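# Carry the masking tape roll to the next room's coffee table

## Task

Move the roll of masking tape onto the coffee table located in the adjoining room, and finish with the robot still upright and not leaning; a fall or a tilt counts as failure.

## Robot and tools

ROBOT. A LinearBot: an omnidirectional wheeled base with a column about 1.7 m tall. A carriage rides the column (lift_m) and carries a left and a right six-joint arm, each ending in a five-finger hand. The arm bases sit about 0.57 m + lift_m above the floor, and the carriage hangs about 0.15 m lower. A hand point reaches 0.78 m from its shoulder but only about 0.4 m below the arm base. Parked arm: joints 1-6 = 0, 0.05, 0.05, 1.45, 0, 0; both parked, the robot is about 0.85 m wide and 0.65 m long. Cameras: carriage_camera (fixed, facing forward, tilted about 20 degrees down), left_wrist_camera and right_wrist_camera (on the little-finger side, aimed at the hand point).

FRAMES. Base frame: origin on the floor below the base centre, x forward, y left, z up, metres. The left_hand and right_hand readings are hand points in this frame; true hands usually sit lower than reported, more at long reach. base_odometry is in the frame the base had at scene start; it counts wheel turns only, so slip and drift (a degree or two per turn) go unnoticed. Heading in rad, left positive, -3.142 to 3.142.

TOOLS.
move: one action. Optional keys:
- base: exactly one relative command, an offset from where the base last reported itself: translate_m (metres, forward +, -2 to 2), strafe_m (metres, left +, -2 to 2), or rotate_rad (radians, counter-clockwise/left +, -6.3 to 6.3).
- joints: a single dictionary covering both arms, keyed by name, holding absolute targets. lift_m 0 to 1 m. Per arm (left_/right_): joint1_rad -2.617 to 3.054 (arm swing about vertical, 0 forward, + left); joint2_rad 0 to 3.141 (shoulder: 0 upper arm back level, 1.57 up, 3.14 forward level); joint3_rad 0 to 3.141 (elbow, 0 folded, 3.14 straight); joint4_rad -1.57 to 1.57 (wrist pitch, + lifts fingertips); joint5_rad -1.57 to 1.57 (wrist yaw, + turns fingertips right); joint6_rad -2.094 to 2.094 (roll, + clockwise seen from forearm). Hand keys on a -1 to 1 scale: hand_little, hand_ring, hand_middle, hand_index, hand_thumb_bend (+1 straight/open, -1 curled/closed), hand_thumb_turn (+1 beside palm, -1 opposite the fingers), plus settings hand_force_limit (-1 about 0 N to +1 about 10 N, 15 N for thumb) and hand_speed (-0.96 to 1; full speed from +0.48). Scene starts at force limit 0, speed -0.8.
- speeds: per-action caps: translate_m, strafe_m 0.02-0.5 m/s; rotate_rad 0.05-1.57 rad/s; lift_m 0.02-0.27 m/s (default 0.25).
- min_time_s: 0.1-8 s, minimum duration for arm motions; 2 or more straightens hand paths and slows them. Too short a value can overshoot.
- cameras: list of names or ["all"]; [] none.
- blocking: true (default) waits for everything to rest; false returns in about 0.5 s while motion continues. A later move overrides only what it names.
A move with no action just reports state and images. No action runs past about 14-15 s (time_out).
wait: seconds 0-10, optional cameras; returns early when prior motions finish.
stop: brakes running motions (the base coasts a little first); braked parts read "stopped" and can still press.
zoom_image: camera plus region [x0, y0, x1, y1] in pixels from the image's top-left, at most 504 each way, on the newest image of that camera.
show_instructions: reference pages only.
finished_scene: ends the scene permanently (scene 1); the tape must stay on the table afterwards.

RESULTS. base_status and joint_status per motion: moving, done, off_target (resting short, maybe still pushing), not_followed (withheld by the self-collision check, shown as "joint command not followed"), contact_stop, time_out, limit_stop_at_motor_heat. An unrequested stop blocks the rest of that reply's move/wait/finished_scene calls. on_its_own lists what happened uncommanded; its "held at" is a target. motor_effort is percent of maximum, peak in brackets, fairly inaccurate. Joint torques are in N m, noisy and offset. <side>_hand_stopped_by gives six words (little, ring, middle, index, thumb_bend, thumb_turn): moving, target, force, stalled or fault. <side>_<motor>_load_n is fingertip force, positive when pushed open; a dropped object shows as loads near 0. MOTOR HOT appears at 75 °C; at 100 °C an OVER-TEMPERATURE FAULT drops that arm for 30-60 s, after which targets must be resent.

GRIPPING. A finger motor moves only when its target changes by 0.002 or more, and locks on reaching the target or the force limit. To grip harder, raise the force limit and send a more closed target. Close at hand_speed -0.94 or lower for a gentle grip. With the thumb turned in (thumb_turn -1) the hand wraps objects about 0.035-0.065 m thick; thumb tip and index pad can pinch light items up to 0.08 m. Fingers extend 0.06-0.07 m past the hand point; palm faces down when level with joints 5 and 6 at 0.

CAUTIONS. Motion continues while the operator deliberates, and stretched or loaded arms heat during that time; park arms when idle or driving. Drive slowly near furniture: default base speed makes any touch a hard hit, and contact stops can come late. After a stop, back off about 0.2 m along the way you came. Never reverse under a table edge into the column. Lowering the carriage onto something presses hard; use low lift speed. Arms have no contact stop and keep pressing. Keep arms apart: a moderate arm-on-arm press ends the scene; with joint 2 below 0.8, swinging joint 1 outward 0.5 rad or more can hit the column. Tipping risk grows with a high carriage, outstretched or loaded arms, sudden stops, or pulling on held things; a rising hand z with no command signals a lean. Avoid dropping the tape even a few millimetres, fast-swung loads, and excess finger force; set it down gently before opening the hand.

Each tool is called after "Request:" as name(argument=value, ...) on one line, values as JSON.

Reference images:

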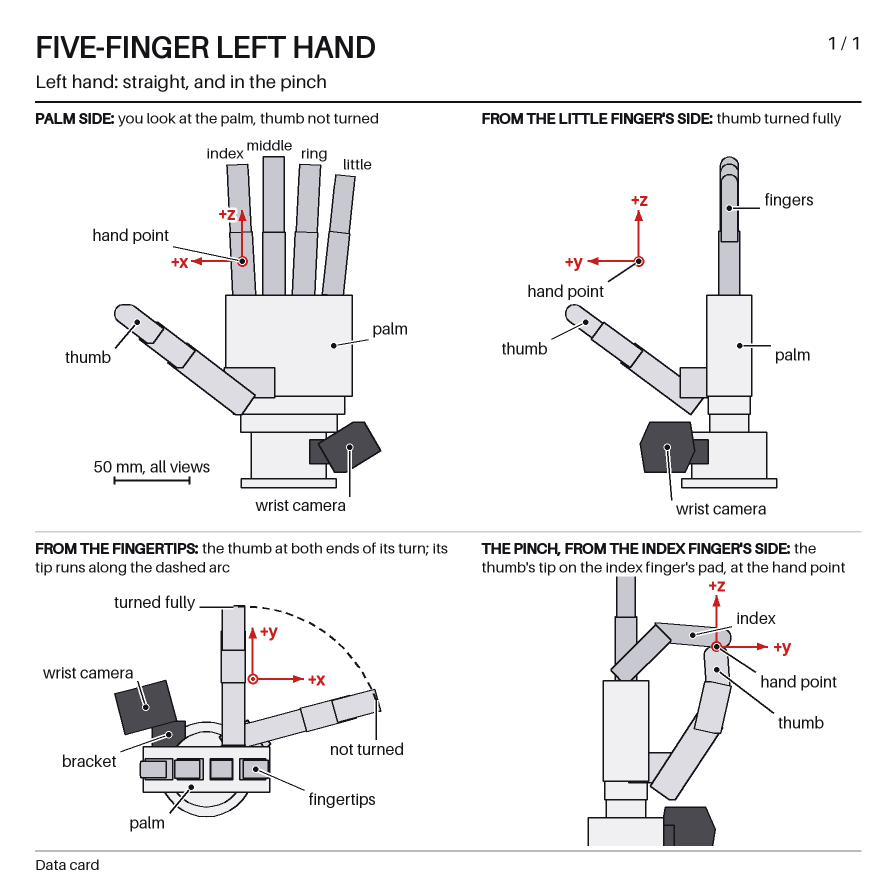

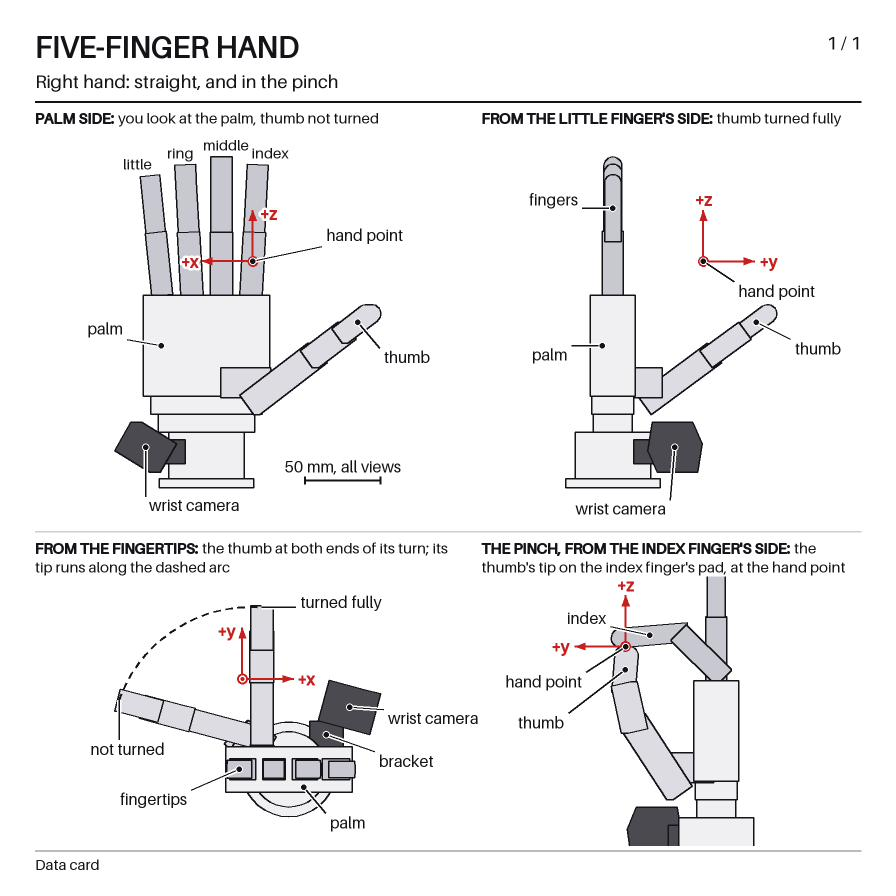

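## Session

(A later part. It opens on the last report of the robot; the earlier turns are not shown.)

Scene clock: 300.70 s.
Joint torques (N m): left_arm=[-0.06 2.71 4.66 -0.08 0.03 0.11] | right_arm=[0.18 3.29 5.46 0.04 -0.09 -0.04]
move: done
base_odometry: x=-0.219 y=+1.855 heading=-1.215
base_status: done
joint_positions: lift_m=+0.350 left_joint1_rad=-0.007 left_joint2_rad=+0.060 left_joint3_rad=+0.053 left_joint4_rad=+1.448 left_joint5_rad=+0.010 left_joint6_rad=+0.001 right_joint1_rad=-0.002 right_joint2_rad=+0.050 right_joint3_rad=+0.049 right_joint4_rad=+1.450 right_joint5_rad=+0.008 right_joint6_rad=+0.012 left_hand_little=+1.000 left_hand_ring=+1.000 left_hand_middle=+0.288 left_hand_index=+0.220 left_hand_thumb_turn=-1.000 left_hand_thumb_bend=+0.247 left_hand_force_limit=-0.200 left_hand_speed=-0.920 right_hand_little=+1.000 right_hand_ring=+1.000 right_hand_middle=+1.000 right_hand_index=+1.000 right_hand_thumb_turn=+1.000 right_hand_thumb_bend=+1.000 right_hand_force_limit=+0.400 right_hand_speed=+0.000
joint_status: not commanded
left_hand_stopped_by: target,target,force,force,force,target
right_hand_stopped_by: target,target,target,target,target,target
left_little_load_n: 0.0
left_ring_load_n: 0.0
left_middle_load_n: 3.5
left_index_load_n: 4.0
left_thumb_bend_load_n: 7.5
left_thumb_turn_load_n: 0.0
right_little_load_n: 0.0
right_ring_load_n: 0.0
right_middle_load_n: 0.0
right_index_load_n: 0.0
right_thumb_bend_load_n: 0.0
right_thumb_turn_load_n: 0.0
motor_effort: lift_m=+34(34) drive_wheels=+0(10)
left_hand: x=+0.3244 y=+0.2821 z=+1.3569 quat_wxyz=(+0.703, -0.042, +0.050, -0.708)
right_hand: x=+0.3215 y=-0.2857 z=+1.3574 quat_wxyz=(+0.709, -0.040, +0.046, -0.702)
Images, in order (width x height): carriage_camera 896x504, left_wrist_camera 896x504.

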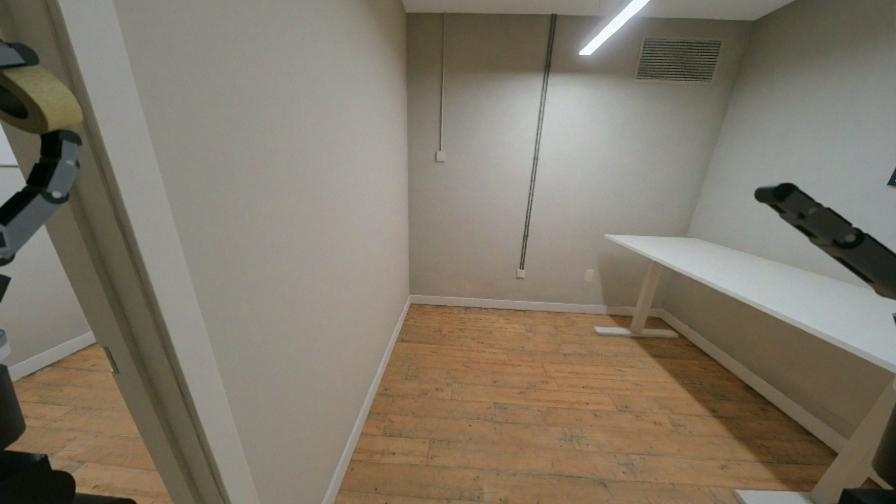

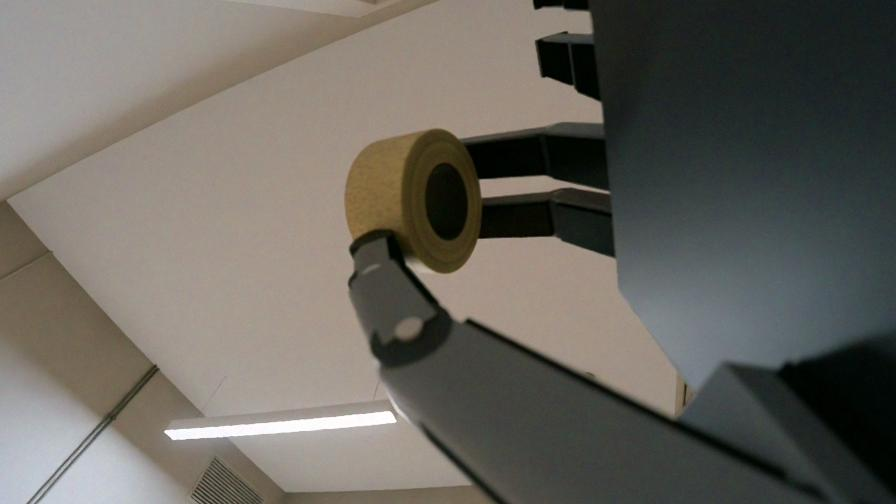

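Request:
move(base={"strafe_m": 0.35}, speeds={"strafe_m": 0.12}, cameras=["carriage_camera", "left_wrist_camera"])

Scene clock: 305.23 s.
Joint torques (N m): left_arm=[-0.09 2.73 4.68 -0.1 0 0.11] | right_arm=[0.21 3.4 5.27 0.05 -0.07 -0.04]
move: done
base_odometry: x=+0.109 y=+1.977 heading=-1.215
base_status: done
joint_positions: lift_m=+0.350 left_joint1_rad=-0.007 left_joint2_rad=+0.060 left_joint3_rad=+0.053 left_joint4_rad=+1.448 left_joint5_rad=+0.009 left_joint6_rad=+0.001 right_joint1_rad=-0.002 right_joint2_rad=+0.050 right_joint3_rad=+0.049 right_joint4_rad=+1.450 right_joint5_rad=+0.008 right_joint6_rad=+0.012 left_hand_little=+1.000 left_hand_ring=+1.000 left_hand_middle=+0.288 left_hand_index=+0.220 left_hand_thumb_turn=-1.000 left_hand_thumb_bend=+0.247 left_hand_force_limit=-0.200 left_hand_speed=-0.920 right_hand_little=+1.000 right_hand_ring=+1.000 right_hand_middle=+1.000 right_hand_index=+1.000 right_hand_thumb_turn=+1.000 right_hand_thumb_bend=+1.000 right_hand_force_limit=+0.400 right_hand_speed=+0.000
joint_status: not commanded
left_hand_stopped_by: target,target,force,force,force,target
right_hand_stopped_by: target,target,target,target,target,target
left_little_load_n: 0.0
left_ring_load_n: 0.0
left_middle_load_n: 3.5
left_index_load_n: 4.0
left_thumb_bend_load_n: 7.0
left_thumb_turn_load_n: -0.5
right_little_load_n: 0.0
right_ring_load_n: 0.0
right_middle_load_n: 0.0
right_index_load_n: 0.0
right_thumb_bend_load_n: 0.0
right_thumb_turn_load_n: 0.0
motor_effort: lift_m=+34(34) drive_wheels=+0(11)
left_hand: x=+0.3244 y=+0.2824 z=+1.3570 quat_wxyz=(+0.703, -0.043, +0.049, -0.708)
right_hand: x=+0.3216 y=-0.2857 z=+1.3574 quat_wxyz=(+0.709, -0.040, +0.046, -0.702)
Images, in order (width x height): carriage_camera 896x504, left_wrist_camera 896x504.

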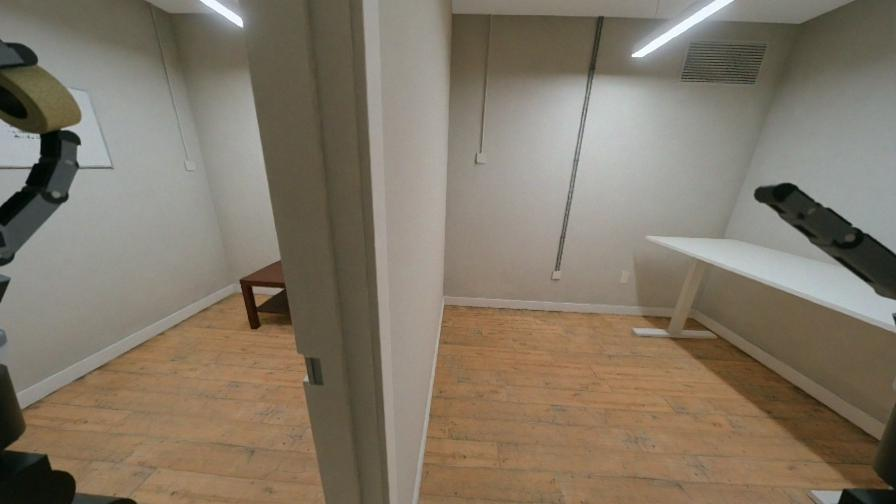

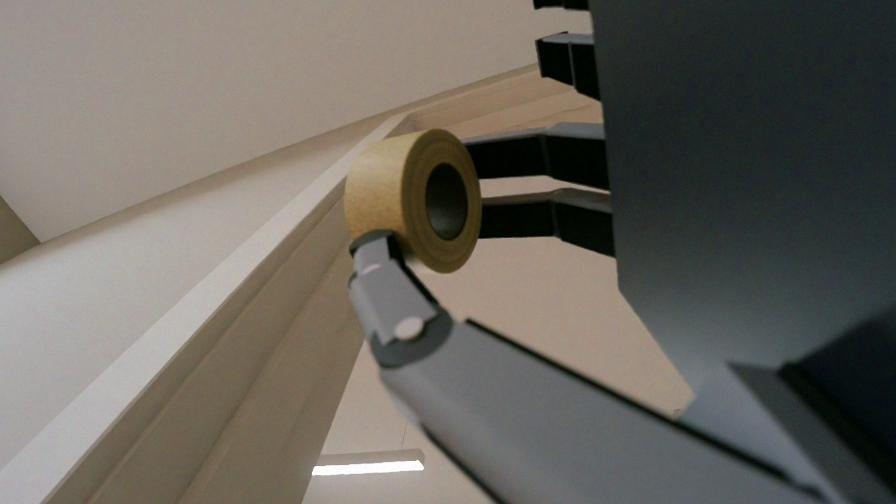

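Request:
move(base={"strafe_m": 0.6}, speeds={"strafe_m": 0.15}, cameras=["carriage_camera"])

Scene clock: 310.50 s.
Joint torques (N m): left_arm=[-0.13 2.73 4.74 -0.1 0.01 0.1] | right_arm=[0.21 3.3 5.31 0.05 -0.07 -0.03]
move: done
base_odometry: x=+0.671 y=+2.187 heading=-1.214
base_status: done
joint_positions: lift_m=+0.350 left_joint1_rad=-0.006 left_joint2_rad=+0.060 left_joint3_rad=+0.053 left_joint4_rad=+1.448 left_joint5_rad=+0.008 left_joint6_rad=+0.001 right_joint1_rad=-0.002 right_joint2_rad=+0.050 right_joint3_rad=+0.049 right_joint4_rad=+1.449 right_joint5_rad=+0.008 right_joint6_rad=+0.012 left_hand_little=+1.000 left_hand_ring=+1.000 left_hand_middle=+0.288 left_hand_index=+0.220 left_hand_thumb_turn=-1.000 left_hand_thumb_bend=+0.247 left_hand_force_limit=-0.200 left_hand_speed=-0.920 right_hand_little=+1.000 right_hand_ring=+1.000 right_hand_middle=+1.000 right_hand_index=+1.000 right_hand_thumb_turn=+1.000 right_hand_thumb_bend=+1.000 right_hand_force_limit=+0.400 right_hand_speed=+0.000
joint_status: not commanded
left_hand_stopped_by: target,target,force,force,force,target
right_hand_stopped_by: target,target,target,target,target,target
left_little_load_n: 0.0
left_ring_load_n: 0.0
left_middle_load_n: 3.5
left_index_load_n: 4.0
left_thumb_bend_load_n: 7.0
left_thumb_turn_load_n: 0.0
right_little_load_n: 0.0
right_ring_load_n: 0.0
right_middle_load_n: 0.0
right_index_load_n: -0.5
right_thumb_bend_load_n: 0.0
right_thumb_turn_load_n: 0.0
motor_effort: lift_m=+34(34) drive_wheels=+0(11)
left_hand: x=+0.3244 y=+0.2826 z=+1.3570 quat_wxyz=(+0.704, -0.043, +0.049, -0.708)
right_hand: x=+0.3217 y=-0.2857 z=+1.3573 quat_wxyz=(+0.709, -0.040, +0.046, -0.702)
Images, in order (width x height): carriage_camera 896x504.

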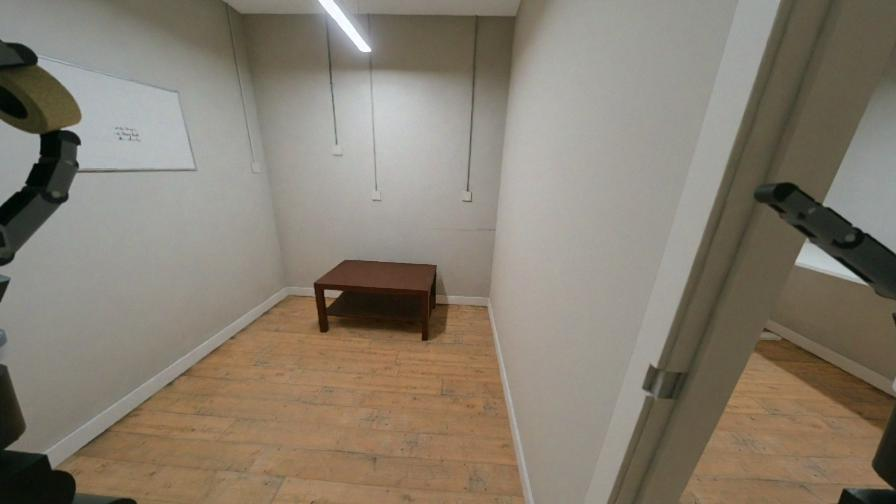

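Request:
move(base={"strafe_m": 0.28}, speeds={"strafe_m": 0.15})

Request:
move(base={"translate_m": 1.0}, speeds={"translate_m": 0.3}, cameras=["carriage_camera"])

Scene clock: 315.50 s.
Joint torques (N m): left_arm=[-0.2 2.73 4.67 -0.06 -0.01 0.11] | right_arm=[0.21 3.26 5.35 0.09 -0.11 -0.04]
move: done
base_odometry: x=+0.933 y=+2.285 heading=-1.214
base_status: done
joint_positions: lift_m=+0.350 left_joint1_rad=-0.006 left_joint2_rad=+0.060 left_joint3_rad=+0.053 left_joint4_rad=+1.448 left_joint5_rad=+0.008 left_joint6_rad=+0.001 right_joint1_rad=-0.002 right_joint2_rad=+0.050 right_joint3_rad=+0.049 right_joint4_rad=+1.449 right_joint5_rad=+0.008 right_joint6_rad=+0.012 left_hand_little=+1.000 left_hand_ring=+1.000 left_hand_middle=+0.288 left_hand_index=+0.220 left_hand_thumb_turn=-1.000 left_hand_thumb_bend=+0.247 left_hand_force_limit=-0.200 left_hand_speed=-0.920 right_hand_little=+1.000 right_hand_ring=+1.000 right_hand_middle=+1.000 right_hand_index=+1.000 right_hand_thumb_turn=+1.000 right_hand_thumb_bend=+1.000 right_hand_force_limit=+0.400 right_hand_speed=+0.000
joint_status: not commanded
left_hand_stopped_by: target,target,force,force,force,target
right_hand_stopped_by: target,target,target,target,target,target
left_little_load_n: 0.0
left_ring_load_n: 0.0
left_middle_load_n: 3.5
left_index_load_n: 4.0
left_thumb_bend_load_n: 7.5
left_thumb_turn_load_n: 0.0
right_little_load_n: 0.0
right_ring_load_n: 0.0
right_middle_load_n: 0.0
right_index_load_n: 0.0
right_thumb_bend_load_n: 0.0
right_thumb_turn_load_n: 0.0
motor_effort: lift_m=+34(34) drive_wheels=+0(11)
left_hand: x=+0.3244 y=+0.2828 z=+1.3570 quat_wxyz=(+0.704, -0.043, +0.049, -0.708)
right_hand: x=+0.3217 y=-0.2857 z=+1.3573 quat_wxyz=(+0.709, -0.040, +0.046, -0.702)
pictures: none

Scene clock: 320.33 s.
Joint torques (N m): left_arm=[-0.18 2.8 4.82 -0.13 0.01 0.1] | right_arm=[0.23 3.47 5.34 0.02 -0.08 -0.04]
move: done
base_odometry: x=+1.284 y=+1.348 heading=-1.213
base_status: done
joint_positions: lift_m=+0.350 left_joint1_rad=-0.006 left_joint2_rad=+0.058 left_joint3_rad=+0.053 left_joint4_rad=+1.449 left_joint5_rad=+0.008 left_joint6_rad=+0.001 right_joint1_rad=-0.002 right_joint2_rad=+0.050 right_joint3_rad=+0.049 right_joint4_rad=+1.451 right_joint5_rad=+0.008 right_joint6_rad=+0.012 left_hand_little=+1.000 left_hand_ring=+1.000 left_hand_middle=+0.288 left_hand_index=+0.220 left_hand_thumb_turn=-1.000 left_hand_thumb_bend=+0.247 left_hand_force_limit=-0.200 left_hand_speed=-0.920 right_hand_little=+1.000 right_hand_ring=+1.000 right_hand_middle=+1.000 right_hand_index=+1.000 right_hand_thumb_turn=+1.000 right_hand_thumb_bend=+1.000 right_hand_force_limit=+0.400 right_hand_speed=+0.000
joint_status: not commanded
left_hand_stopped_by: target,target,force,force,force,target
right_hand_stopped_by: target,target,target,target,target,target
left_little_load_n: 0.0
left_ring_load_n: 0.0
left_middle_load_n: 3.5
left_index_load_n: 4.0
left_thumb_bend_load_n: 7.5
left_thumb_turn_load_n: 0.0
right_little_load_n: 0.0
right_ring_load_n: 0.0
right_middle_load_n: 0.0
right_index_load_n: 0.0
right_thumb_bend_load_n: 0.0
right_thumb_turn_load_n: 0.0
motor_effort: lift_m=+34(34) drive_wheels=-2(12)
left_hand: x=+0.3236 y=+0.2828 z=+1.3573 quat_wxyz=(+0.704, -0.042, +0.048, -0.708)
right_hand: x=+0.3212 y=-0.2857 z=+1.3575 quat_wxyz=(+0.709, -0.040, +0.046, -0.702)
Images, in order (width x height): carriage_camera 896x504.

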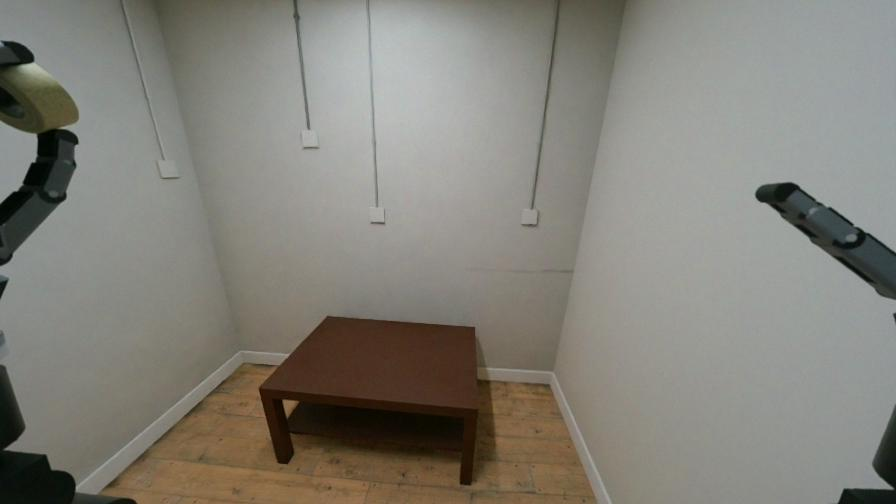

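Request:
move(base={"translate_m": 0.42}, speeds={"translate_m": 0.2}, cameras=["carriage_camera"])

Request:
move(joints={"lift_m": 0.25, "left_joint1_rad": -0.08, "left_joint2_rad": 2.543, "left_joint3_rad": 1.081, "left_joint4_rad": 0.945, "left_joint5_rad": 0, "left_joint6_rad": 0}, min_time_s=5, cameras=["carriage_camera", "left_wrist_camera"])

Scene clock: 324.20 s.
Joint torques (N m): left_arm=[-0.18 2.93 4.64 -0.12 0.02 0.11] | right_arm=[0.18 3.37 5.33 0.03 -0.08 -0.03]
move: done
base_odometry: x=+1.432 y=+0.955 heading=-1.212
base_status: done
joint_positions: lift_m=+0.350 left_joint1_rad=-0.006 left_joint2_rad=+0.058 left_joint3_rad=+0.053 left_joint4_rad=+1.448 left_joint5_rad=+0.008 left_joint6_rad=+0.001 right_joint1_rad=-0.002 right_joint2_rad=+0.050 right_joint3_rad=+0.049 right_joint4_rad=+1.450 right_joint5_rad=+0.008 right_joint6_rad=+0.012 left_hand_little=+1.000 left_hand_ring=+1.000 left_hand_middle=+0.288 left_hand_index=+0.220 left_hand_thumb_turn=-1.000 left_hand_thumb_bend=+0.247 left_hand_force_limit=-0.200 left_hand_speed=-0.920 right_hand_little=+1.000 right_hand_ring=+1.000 right_hand_middle=+1.000 right_hand_index=+1.000 right_hand_thumb_turn=+1.000 right_hand_thumb_bend=+1.000 right_hand_force_limit=+0.400 right_hand_speed=+0.000
joint_status: not commanded
left_hand_stopped_by: target,target,force,force,force,target
right_hand_stopped_by: target,target,target,target,target,target
left_little_load_n: 0.0
left_ring_load_n: 0.0
left_middle_load_n: 3.5
left_index_load_n: 4.5
left_thumb_bend_load_n: 7.0
left_thumb_turn_load_n: 0.0
right_little_load_n: 0.0
right_ring_load_n: 0.0
right_middle_load_n: 0.0
right_index_load_n: 0.0
right_thumb_bend_load_n: 0.0
right_thumb_turn_load_n: 0.0
motor_effort: lift_m=+34(34) drive_wheels=-1(12)
left_hand: x=+0.3237 y=+0.2828 z=+1.3572 quat_wxyz=(+0.704, -0.042, +0.048, -0.708)
right_hand: x=+0.3215 y=-0.2857 z=+1.3574 quat_wxyz=(+0.709, -0.040, +0.046, -0.702)
Images, in order (width x height): carriage_camera 896x504.

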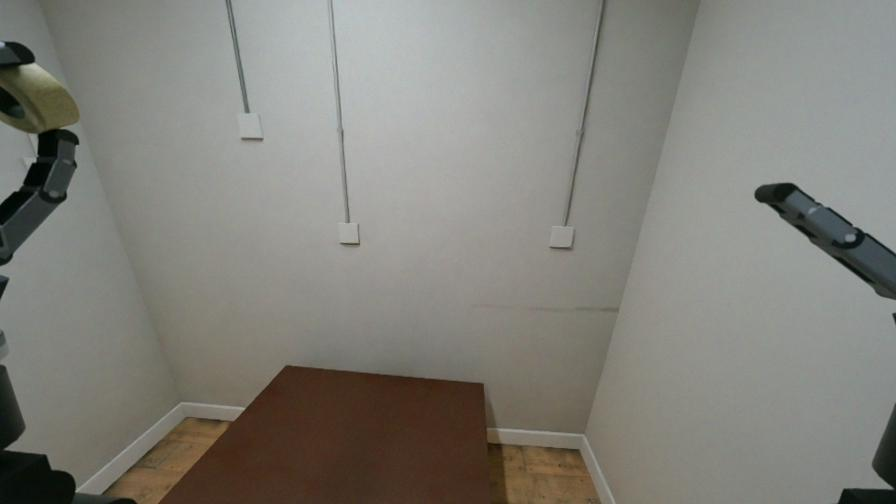

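Scene clock: 329.50 s.
Joint torques (N m): left_arm=[-1.5 -9.57 4.96 2.23 0.01 0.11] | right_arm=[0.21 3.33 5.37 0.05 -0.08 -0.04]
move: done
base_odometry: x=+1.432 y=+0.955 heading=-1.212
base_status: not commanded
joint_positions: lift_m=+0.250 left_joint1_rad=-0.072 left_joint2_rad=+2.527 left_joint3_rad=+1.063 left_joint4_rad=+0.942 left_joint5_rad=+0.008 left_joint6_rad=+0.001 right_joint1_rad=-0.002 right_joint2_rad=+0.050 right_joint3_rad=+0.049 right_joint4_rad=+1.450 right_joint5_rad=+0.008 right_joint6_rad=+0.012 left_hand_little=+1.000 left_hand_ring=+1.000 left_hand_middle=+0.288 left_hand_index=+0.220 left_hand_thumb_turn=-1.000 left_hand_thumb_bend=+0.247 left_hand_force_limit=-0.200 left_hand_speed=-0.920 right_hand_little=+1.000 right_hand_ring=+1.000 right_hand_middle=+1.000 right_hand_index=+1.000 right_hand_thumb_turn=+1.000 right_hand_thumb_bend=+1.000 right_hand_force_limit=+0.400 right_hand_speed=+0.000
joint_status: all done
left_hand_stopped_by: target,target,force,force,force,target
right_hand_stopped_by: target,target,target,target,target,target
left_little_load_n: 0.0
left_ring_load_n: 0.0
left_middle_load_n: 3.5
left_index_load_n: 4.0
left_thumb_bend_load_n: 7.5
left_thumb_turn_load_n: 0.0
right_little_load_n: 0.0
right_ring_load_n: 0.0
right_middle_load_n: 0.0
right_index_load_n: 0.0
right_thumb_bend_load_n: 0.0
right_thumb_turn_load_n: -0.5
motor_effort: lift_m=+34(37) drive_wheels=-1(1)
left_hand: x=+0.7483 y=+0.2459 z=+0.6542 quat_wxyz=(+0.339, -0.588, +0.635, -0.369)
right_hand: x=+0.3215 y=-0.2857 z=+1.2574 quat_wxyz=(+0.709, -0.040, +0.046, -0.702)
Images, in order (width x height): carriage_camera 896x504, left_wrist_camera 896x504.

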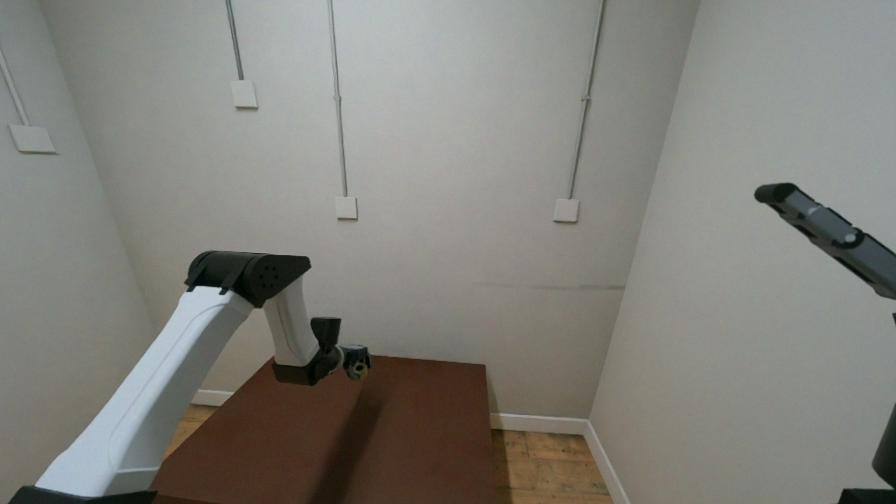

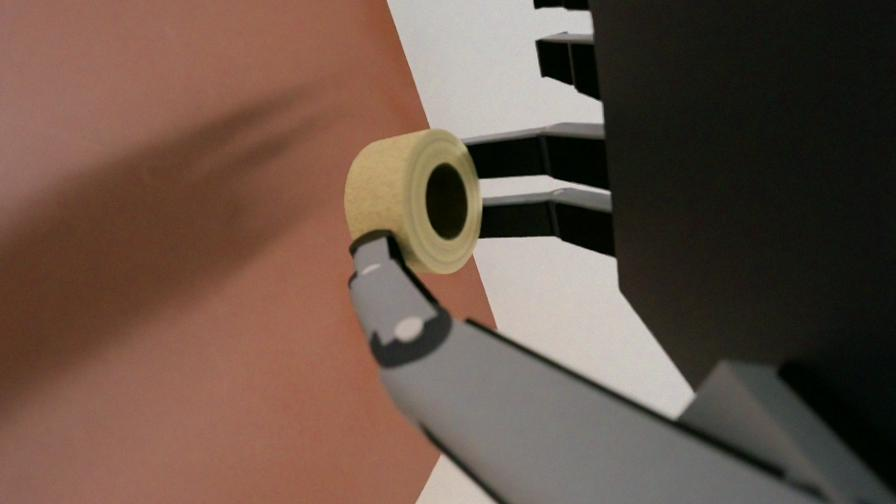

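Request:
move(joints={"lift_m": 0.1}, speeds={"lift_m": 0.1}, cameras=["carriage_camera", "left_wrist_camera"])

Scene clock: 331.80 s.
Joint torques (N m): left_arm=[-1.52 -10.32 4.53 2.36 0.01 0.11] | right_arm=[0.21 3.41 5.38 0.03 -0.08 -0.03]
move: done
base_odometry: x=+1.432 y=+0.955 heading=-1.212
base_status: not commanded
joint_positions: lift_m=+0.100 left_joint1_rad=-0.072 left_joint2_rad=+2.535 left_joint3_rad=+1.068 left_joint4_rad=+0.933 left_joint5_rad=+0.008 left_joint6_rad=+0.001 right_joint1_rad=-0.002 right_joint2_rad=+0.050 right_joint3_rad=+0.049 right_joint4_rad=+1.450 right_joint5_rad=+0.008 right_joint6_rad=+0.012 left_hand_little=+1.000 left_hand_ring=+1.000 left_hand_middle=+0.288 left_hand_index=+0.220 left_hand_thumb_turn=-1.000 left_hand_thumb_bend=+0.247 left_hand_force_limit=-0.200 left_hand_speed=-0.920 right_hand_little=+1.000 right_hand_ring=+1.000 right_hand_middle=+1.000 right_hand_index=+1.000 right_hand_thumb_turn=+1.000 right_hand_thumb_bend=+1.000 right_hand_force_limit=+0.400 right_hand_speed=+0.000
joint_status: all done
left_hand_stopped_by: target,target,force,force,force,target
right_hand_stopped_by: target,target,target,target,target,target
left_little_load_n: 0.0
left_ring_load_n: 0.0
left_middle_load_n: 3.5
left_index_load_n: 4.0
left_thumb_bend_load_n: 7.5
left_thumb_turn_load_n: 0.0
right_little_load_n: 0.0
right_ring_load_n: 0.0
right_middle_load_n: 0.0
right_index_load_n: 0.0
right_thumb_bend_load_n: 0.0
right_thumb_turn_load_n: 0.0
motor_effort: lift_m=+34(37) drive_wheels=-1(5)
left_hand: x=+0.7467 y=+0.2460 z=+0.5001 quat_wxyz=(+0.335, -0.590, +0.637, -0.365)
right_hand: x=+0.3216 y=-0.2857 z=+1.1072 quat_wxyz=(+0.709, -0.040, +0.046, -0.702)
Images, in order (width x height): carriage_camera 896x504, left_wrist_camera 896x504.

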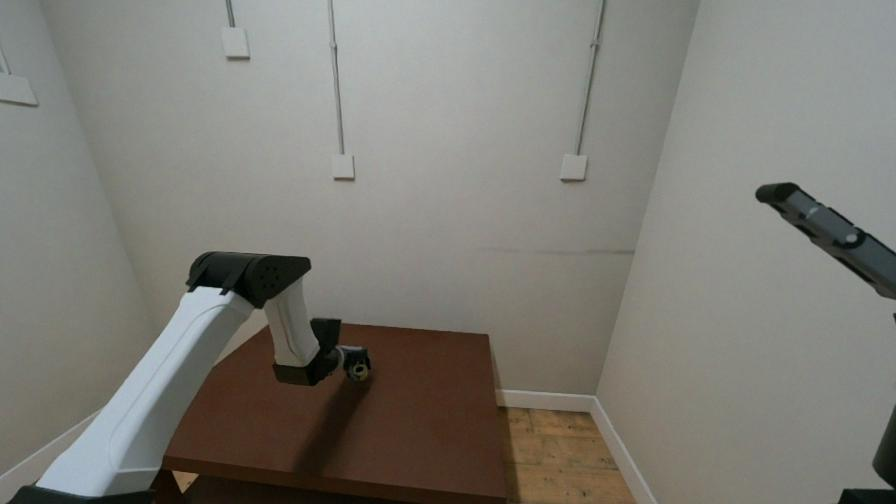

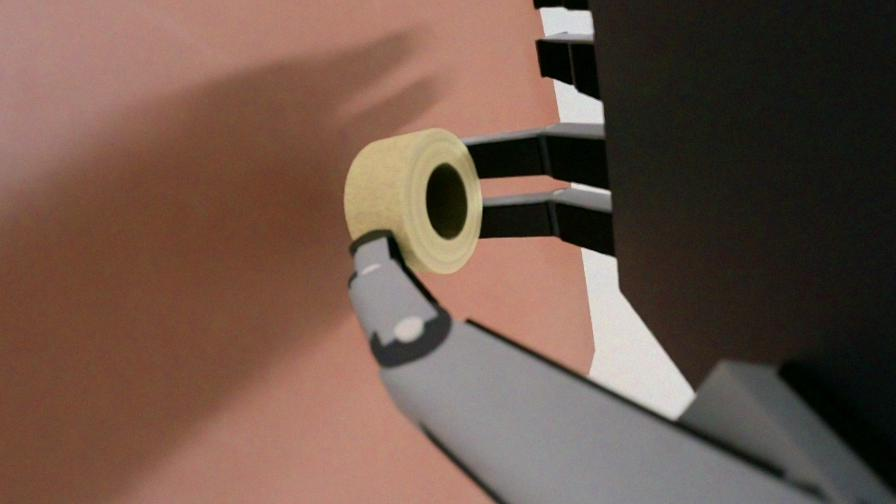

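Request:
move(joints={"lift_m": 0.065}, speeds={"lift_m": 0.05}, cameras=["left_wrist_camera"])

Request:
move(joints={"lift_m": 0.055}, speeds={"lift_m": 0.03}, cameras=["left_wrist_camera"])

Scene clock: 333.23 s.
Joint torques (N m): left_arm=[-1.5 -10.35 4.34 1.98 0 0.11] | right_arm=[0.23 3.55 5.34 0.06 -0.08 -0.04]
move: done
base_odometry: x=+1.432 y=+0.955 heading=-1.212
base_status: not commanded
joint_positions: lift_m=+0.065 left_joint1_rad=-0.072 left_joint2_rad=+2.535 left_joint3_rad=+1.071 left_joint4_rad=+0.964 left_joint5_rad=+0.008 left_joint6_rad=+0.001 right_joint1_rad=-0.002 right_joint2_rad=+0.050 right_joint3_rad=+0.049 right_joint4_rad=+1.450 right_joint5_rad=+0.008 right_joint6_rad=+0.012 left_hand_little=+1.000 left_hand_ring=+1.000 left_hand_middle=+0.288 left_hand_index=+0.220 left_hand_thumb_turn=-1.000 left_hand_thumb_bend=+0.247 left_hand_force_limit=-0.200 left_hand_speed=-0.920 right_hand_little=+1.000 right_hand_ring=+1.000 right_hand_middle=+1.000 right_hand_index=+1.000 right_hand_thumb_turn=+1.000 right_hand_thumb_bend=+1.000 right_hand_force_limit=+0.400 right_hand_speed=+0.000
joint_status: all done
left_hand_stopped_by: target,target,force,force,force,target
right_hand_stopped_by: target,target,target,target,target,target
left_little_load_n: 0.0
left_ring_load_n: 0.0
left_middle_load_n: 4.0
left_index_load_n: 4.5
left_thumb_bend_load_n: 6.5
left_thumb_turn_load_n: -0.5
right_little_load_n: 0.0
right_ring_load_n: 0.0
right_middle_load_n: 0.0
right_index_load_n: 0.0
right_thumb_bend_load_n: 0.0
right_thumb_turn_load_n: 0.0
motor_effort: lift_m=+33(34) drive_wheels=+5(5)
left_hand: x=+0.7537 y=+0.2455 z=+0.4724 quat_wxyz=(+0.346, -0.584, +0.631, -0.376)
right_hand: x=+0.3216 y=-0.2857 z=+1.0723 quat_wxyz=(+0.709, -0.040, +0.046, -0.702)
Images, in order (width x height): left_wrist_camera 896x504.

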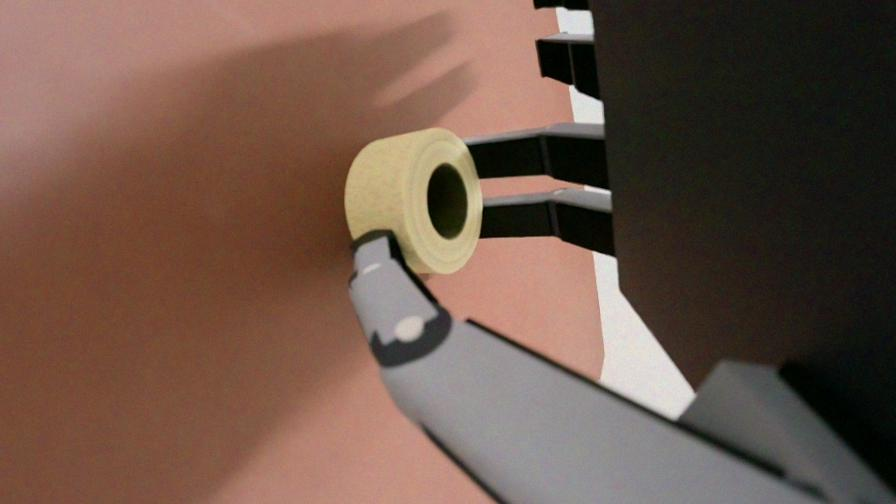

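Scene clock: 333.90 s.
Joint torques (N m): left_arm=[-1.52 -10.37 3.9 1.58 0.01 0.11] | right_arm=[0.21 3.38 5.3 0.01 -0.08 -0.03]
move: done
base_odometry: x=+1.432 y=+0.955 heading=-1.212
base_status: not commanded
joint_positions: lift_m=+0.055 left_joint1_rad=-0.072 left_joint2_rad=+2.535 left_joint3_rad=+1.077 left_joint4_rad=+1.000 left_joint5_rad=+0.008 left_joint6_rad=+0.001 right_joint1_rad=-0.002 right_joint2_rad=+0.050 right_joint3_rad=+0.049 right_joint4_rad=+1.450 right_joint5_rad=+0.008 right_joint6_rad=+0.012 left_hand_little=+1.000 left_hand_ring=+1.000 left_hand_middle=+0.288 left_hand_index=+0.220 left_hand_thumb_turn=-1.000 left_hand_thumb_bend=+0.247 left_hand_force_limit=-0.200 left_hand_speed=-0.920 right_hand_little=+1.000 right_hand_ring=+1.000 right_hand_middle=+1.000 right_hand_index=+1.000 right_hand_thumb_turn=+1.000 right_hand_thumb_bend=+1.000 right_hand_force_limit=+0.400 right_hand_speed=+0.000
joint_status: all done
left_hand_stopped_by: target,target,force,force,force,target
right_hand_stopped_by: target,target,target,target,target,target
left_little_load_n: 0.0
left_ring_load_n: 0.0
left_middle_load_n: 4.5
left_index_load_n: 4.5
left_thumb_bend_load_n: 6.0
left_thumb_turn_load_n: -0.5
right_little_load_n: 0.0
right_ring_load_n: 0.0
right_middle_load_n: 0.0
right_index_load_n: 0.0
right_thumb_bend_load_n: 0.0
right_thumb_turn_load_n: 0.0
motor_effort: lift_m=+32(35) drive_wheels=+5(5)
left_hand: x=+0.7626 y=+0.2449 z=+0.4719 quat_wxyz=(+0.358, -0.577, +0.623, -0.389)
right_hand: x=+0.3215 y=-0.2857 z=+1.0624 quat_wxyz=(+0.709, -0.040, +0.046, -0.702)
Images, in order (width x height): left_wrist_camera 896x504.

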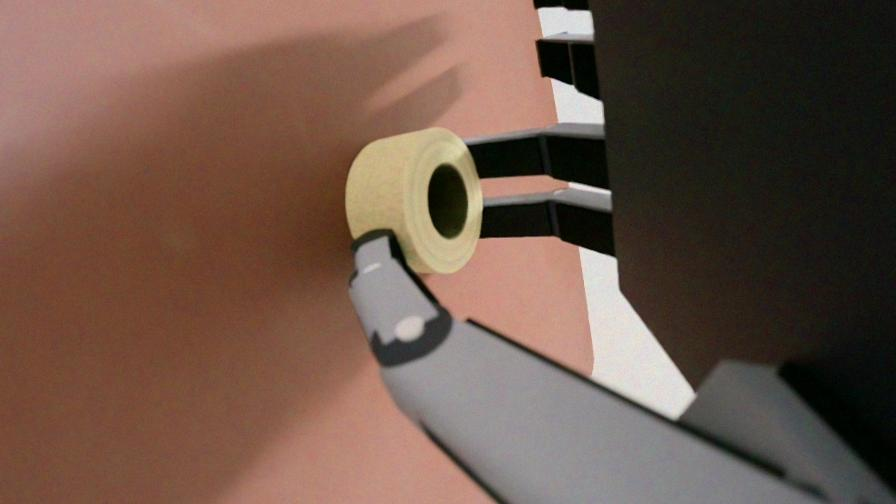

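Request:
move(joints={"lift_m": 0.07}, speeds={"lift_m": 0.05}, cameras=["left_wrist_camera"])

Scene clock: 335.07 s.
Joint torques (N m): left_arm=[-1.52 -10.39 3.69 2.21 0.01 0.11] | right_arm=[0.21 3.36 5.46 0.05 -0.08 -0.04]
move: done
base_odometry: x=+1.432 y=+0.955 heading=-1.212
base_status: not commanded
joint_positions: lift_m=+0.070 left_joint1_rad=-0.072 left_joint2_rad=+2.535 left_joint3_rad=+1.077 left_joint4_rad=+0.943 left_joint5_rad=+0.008 left_joint6_rad=+0.001 right_joint1_rad=-0.002 right_joint2_rad=+0.050 right_joint3_rad=+0.049 right_joint4_rad=+1.450 right_joint5_rad=+0.008 right_joint6_rad=+0.012 left_hand_little=+1.000 left_hand_ring=+1.000 left_hand_middle=+0.288 left_hand_index=+0.220 left_hand_thumb_turn=-1.000 left_hand_thumb_bend=+0.247 left_hand_force_limit=-0.200 left_hand_speed=-0.920 right_hand_little=+1.000 right_hand_ring=+1.000 right_hand_middle=+1.000 right_hand_index=+1.000 right_hand_thumb_turn=+1.000 right_hand_thumb_bend=+1.000 right_hand_force_limit=+0.400 right_hand_speed=+0.000
joint_status: all done
left_hand_stopped_by: target,target,force,force,force,target
right_hand_stopped_by: target,target,target,target,target,target
left_little_load_n: 0.0
left_ring_load_n: -0.5
left_middle_load_n: 3.5
left_index_load_n: 4.0
left_thumb_bend_load_n: 7.0
left_thumb_turn_load_n: 0.0
right_little_load_n: 0.0
right_ring_load_n: 0.0
right_middle_load_n: 0.0
right_index_load_n: 0.0
right_thumb_bend_load_n: 0.0
right_thumb_turn_load_n: 0.0
motor_effort: lift_m=+32(41) drive_wheels=-1(6)
left_hand: x=+0.7525 y=+0.2456 z=+0.4750 quat_wxyz=(+0.341, -0.587, +0.634, -0.371)
right_hand: x=+0.3216 y=-0.2857 z=+1.0774 quat_wxyz=(+0.709, -0.040, +0.046, -0.702)
Images, in order (width x height): left_wrist_camera 896x504.

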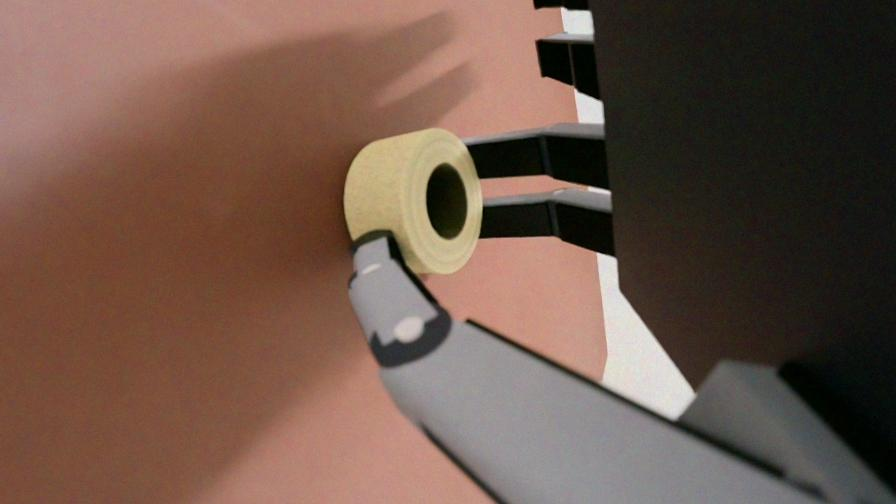

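Request:
move(joints={"lift_m": 0.066}, speeds={"lift_m": 0.03})

Request:
move(joints={"left_hand_speed": -0.9, "left_hand_thumb_bend": 0.5}, cameras=["left_wrist_camera"])

Request:
move(joints={"left_hand_index": 1, "left_hand_middle": 1}, cameras=["left_wrist_camera"])

Scene clock: 335.97 s.
Joint torques (N m): left_arm=[-1.52 -10.47 3.79 2.09 0.01 0.11] | right_arm=[0.23 3.47 5.37 0.06 -0.08 -0.04]
move: done
base_odometry: x=+1.432 y=+0.955 heading=-1.212
base_status: not commanded
joint_positions: lift_m=+0.066 left_joint1_rad=-0.072 left_joint2_rad=+2.535 left_joint3_rad=+1.077 left_joint4_rad=+0.954 left_joint5_rad=+0.008 left_joint6_rad=+0.001 right_joint1_rad=-0.002 right_joint2_rad=+0.050 right_joint3_rad=+0.049 right_joint4_rad=+1.450 right_joint5_rad=+0.008 right_joint6_rad=+0.012 left_hand_little=+1.000 left_hand_ring=+1.000 left_hand_middle=+0.288 left_hand_index=+0.220 left_hand_thumb_turn=-1.000 left_hand_thumb_bend=+0.247 left_hand_force_limit=-0.200 left_hand_speed=-0.920 right_hand_little=+1.000 right_hand_ring=+1.000 right_hand_middle=+1.000 right_hand_index=+1.000 right_hand_thumb_turn=+1.000 right_hand_thumb_bend=+1.000 right_hand_force_limit=+0.400 right_hand_speed=+0.000
joint_status: all done
left_hand_stopped_by: target,target,force,force,force,target
right_hand_stopped_by: target,target,target,target,target,target
left_little_load_n: 0.0
left_ring_load_n: 0.0
left_middle_load_n: 3.5
left_index_load_n: 4.5
left_thumb_bend_load_n: 7.0
left_thumb_turn_load_n: -0.5
right_little_load_n: 0.0
right_ring_load_n: 0.0
right_middle_load_n: 0.0
right_index_load_n: 0.0
right_thumb_bend_load_n: 0.0
right_thumb_turn_load_n: 0.0
motor_effort: lift_m=+33(33) drive_wheels=+5(5)
left_hand: x=+0.7544 y=+0.2455 z=+0.4731 quat_wxyz=(+0.344, -0.585, +0.632, -0.374)
right_hand: x=+0.3216 y=-0.2857 z=+1.0733 quat_wxyz=(+0.709, -0.040, +0.046, -0.702)
pictures: none

Scene clock: 338.23 s.
Joint torques (N m): left_arm=[-1.51 -10.36 3.86 2.11 0.01 0.11] | right_arm=[0.23 3.37 5.39 0.06 -0.08 -0.04]
move: done
base_odometry: x=+1.432 y=+0.955 heading=-1.212
base_status: not commanded
joint_positions: lift_m=+0.066 left_joint1_rad=-0.072 left_joint2_rad=+2.535 left_joint3_rad=+1.077 left_joint4_rad=+0.952 left_joint5_rad=+0.008 left_joint6_rad=+0.001 right_joint1_rad=-0.002 right_joint2_rad=+0.050 right_joint3_rad=+0.049 right_joint4_rad=+1.450 right_joint5_rad=+0.008 right_joint6_rad=+0.012 left_hand_little=+1.000 left_hand_ring=+1.000 left_hand_middle=+0.287 left_hand_index=+0.220 left_hand_thumb_turn=-1.000 left_hand_thumb_bend=+0.500 left_hand_force_limit=-0.200 left_hand_speed=-0.900 right_hand_little=+1.000 right_hand_ring=+1.000 right_hand_middle=+1.000 right_hand_index=+1.000 right_hand_thumb_turn=+1.000 right_hand_thumb_bend=+1.000 right_hand_force_limit=+0.400 right_hand_speed=+0.000
joint_status: all done
left_hand_stopped_by: target,target,force,force,target,target
right_hand_stopped_by: target,target,target,target,target,target
left_little_load_n: 0.0
left_ring_load_n: 0.0
left_middle_load_n: 0.0
left_index_load_n: 0.0
left_thumb_bend_load_n: 0.0
left_thumb_turn_load_n: 0.0
right_little_load_n: 0.0
right_ring_load_n: 0.0
right_middle_load_n: 0.0
right_index_load_n: 0.0
right_thumb_bend_load_n: 0.0
right_thumb_turn_load_n: 0.0
motor_effort: lift_m=+33(33) drive_wheels=+5(5)
left_hand: x=+0.7541 y=+0.2455 z=+0.4728 quat_wxyz=(+0.344, -0.585, +0.632, -0.374)
right_hand: x=+0.3216 y=-0.2857 z=+1.0733 quat_wxyz=(+0.709, -0.040, +0.046, -0.702)
Images, in order (width x height): left_wrist_camera 896x504.

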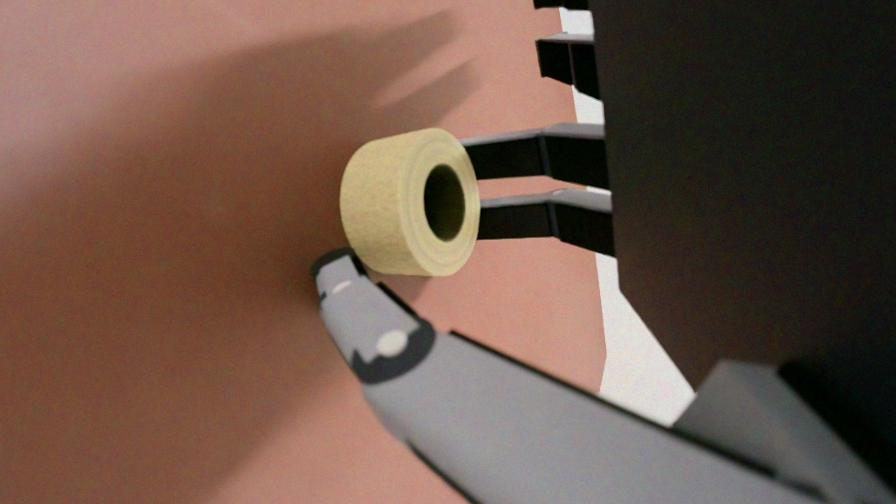

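Scene clock: 341.50 s.
Joint torques (N m): left_arm=[-1.51 -10.39 3.88 2.17 0.01 0.11] | right_arm=[0.24 3.36 5.37 0.05 -0.08 -0.04]
move: done
base_odometry: x=+1.432 y=+0.955 heading=-1.212
base_status: not commanded
joint_positions: lift_m=+0.066 left_joint1_rad=-0.072 left_joint2_rad=+2.535 left_joint3_rad=+1.077 left_joint4_rad=+0.948 left_joint5_rad=+0.008 left_joint6_rad=+0.001 right_joint1_rad=-0.002 right_joint2_rad=+0.050 right_joint3_rad=+0.049 right_joint4_rad=+1.450 right_joint5_rad=+0.008 right_joint6_rad=+0.012 left_hand_little=+1.000 left_hand_ring=+1.000 left_hand_middle=+1.000 left_hand_index=+1.000 left_hand_thumb_turn=-1.000 left_hand_thumb_bend=+0.500 left_hand_force_limit=-0.200 left_hand_speed=-0.900 right_hand_little=+1.000 right_hand_ring=+1.000 right_hand_middle=+1.000 right_hand_index=+1.000 right_hand_thumb_turn=+1.000 right_hand_thumb_bend=+1.000 right_hand_force_limit=+0.400 right_hand_speed=+0.000
joint_status: all done
left_hand_stopped_by: target,target,target,target,target,target
right_hand_stopped_by: target,target,target,target,target,target
left_little_load_n: 0.0
left_ring_load_n: 0.0
left_middle_load_n: 0.0
left_index_load_n: 0.0
left_thumb_bend_load_n: 0.0
left_thumb_turn_load_n: 0.0
right_little_load_n: 0.0
right_ring_load_n: 0.0
right_middle_load_n: 0.0
right_index_load_n: 0.0
right_thumb_bend_load_n: 0.0
right_thumb_turn_load_n: 0.0
motor_effort: lift_m=+33(33) drive_wheels=+5(5)
left_hand: x=+0.7534 y=+0.2456 z=+0.4719 quat_wxyz=(+0.343, -0.586, +0.633, -0.373)
right_hand: x=+0.3216 y=-0.2857 z=+1.0733 quat_wxyz=(+0.709, -0.040, +0.046, -0.702)
Images, in order (width x height): left_wrist_camera 896x504.

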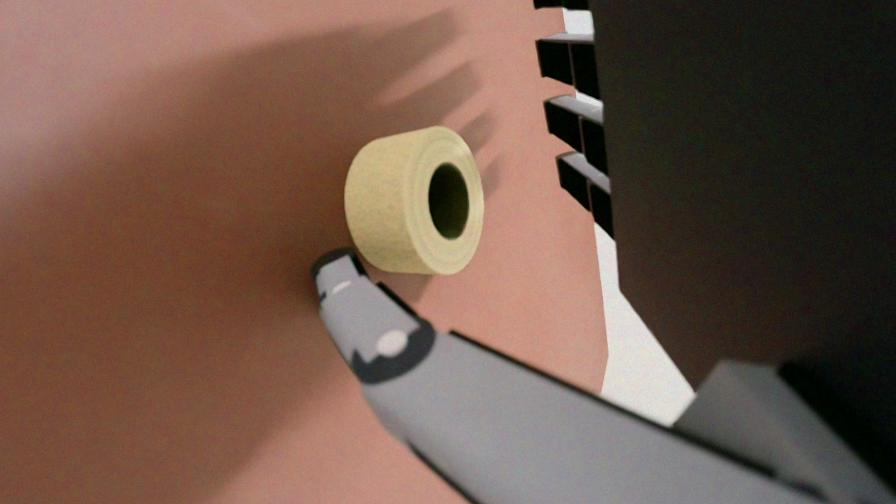

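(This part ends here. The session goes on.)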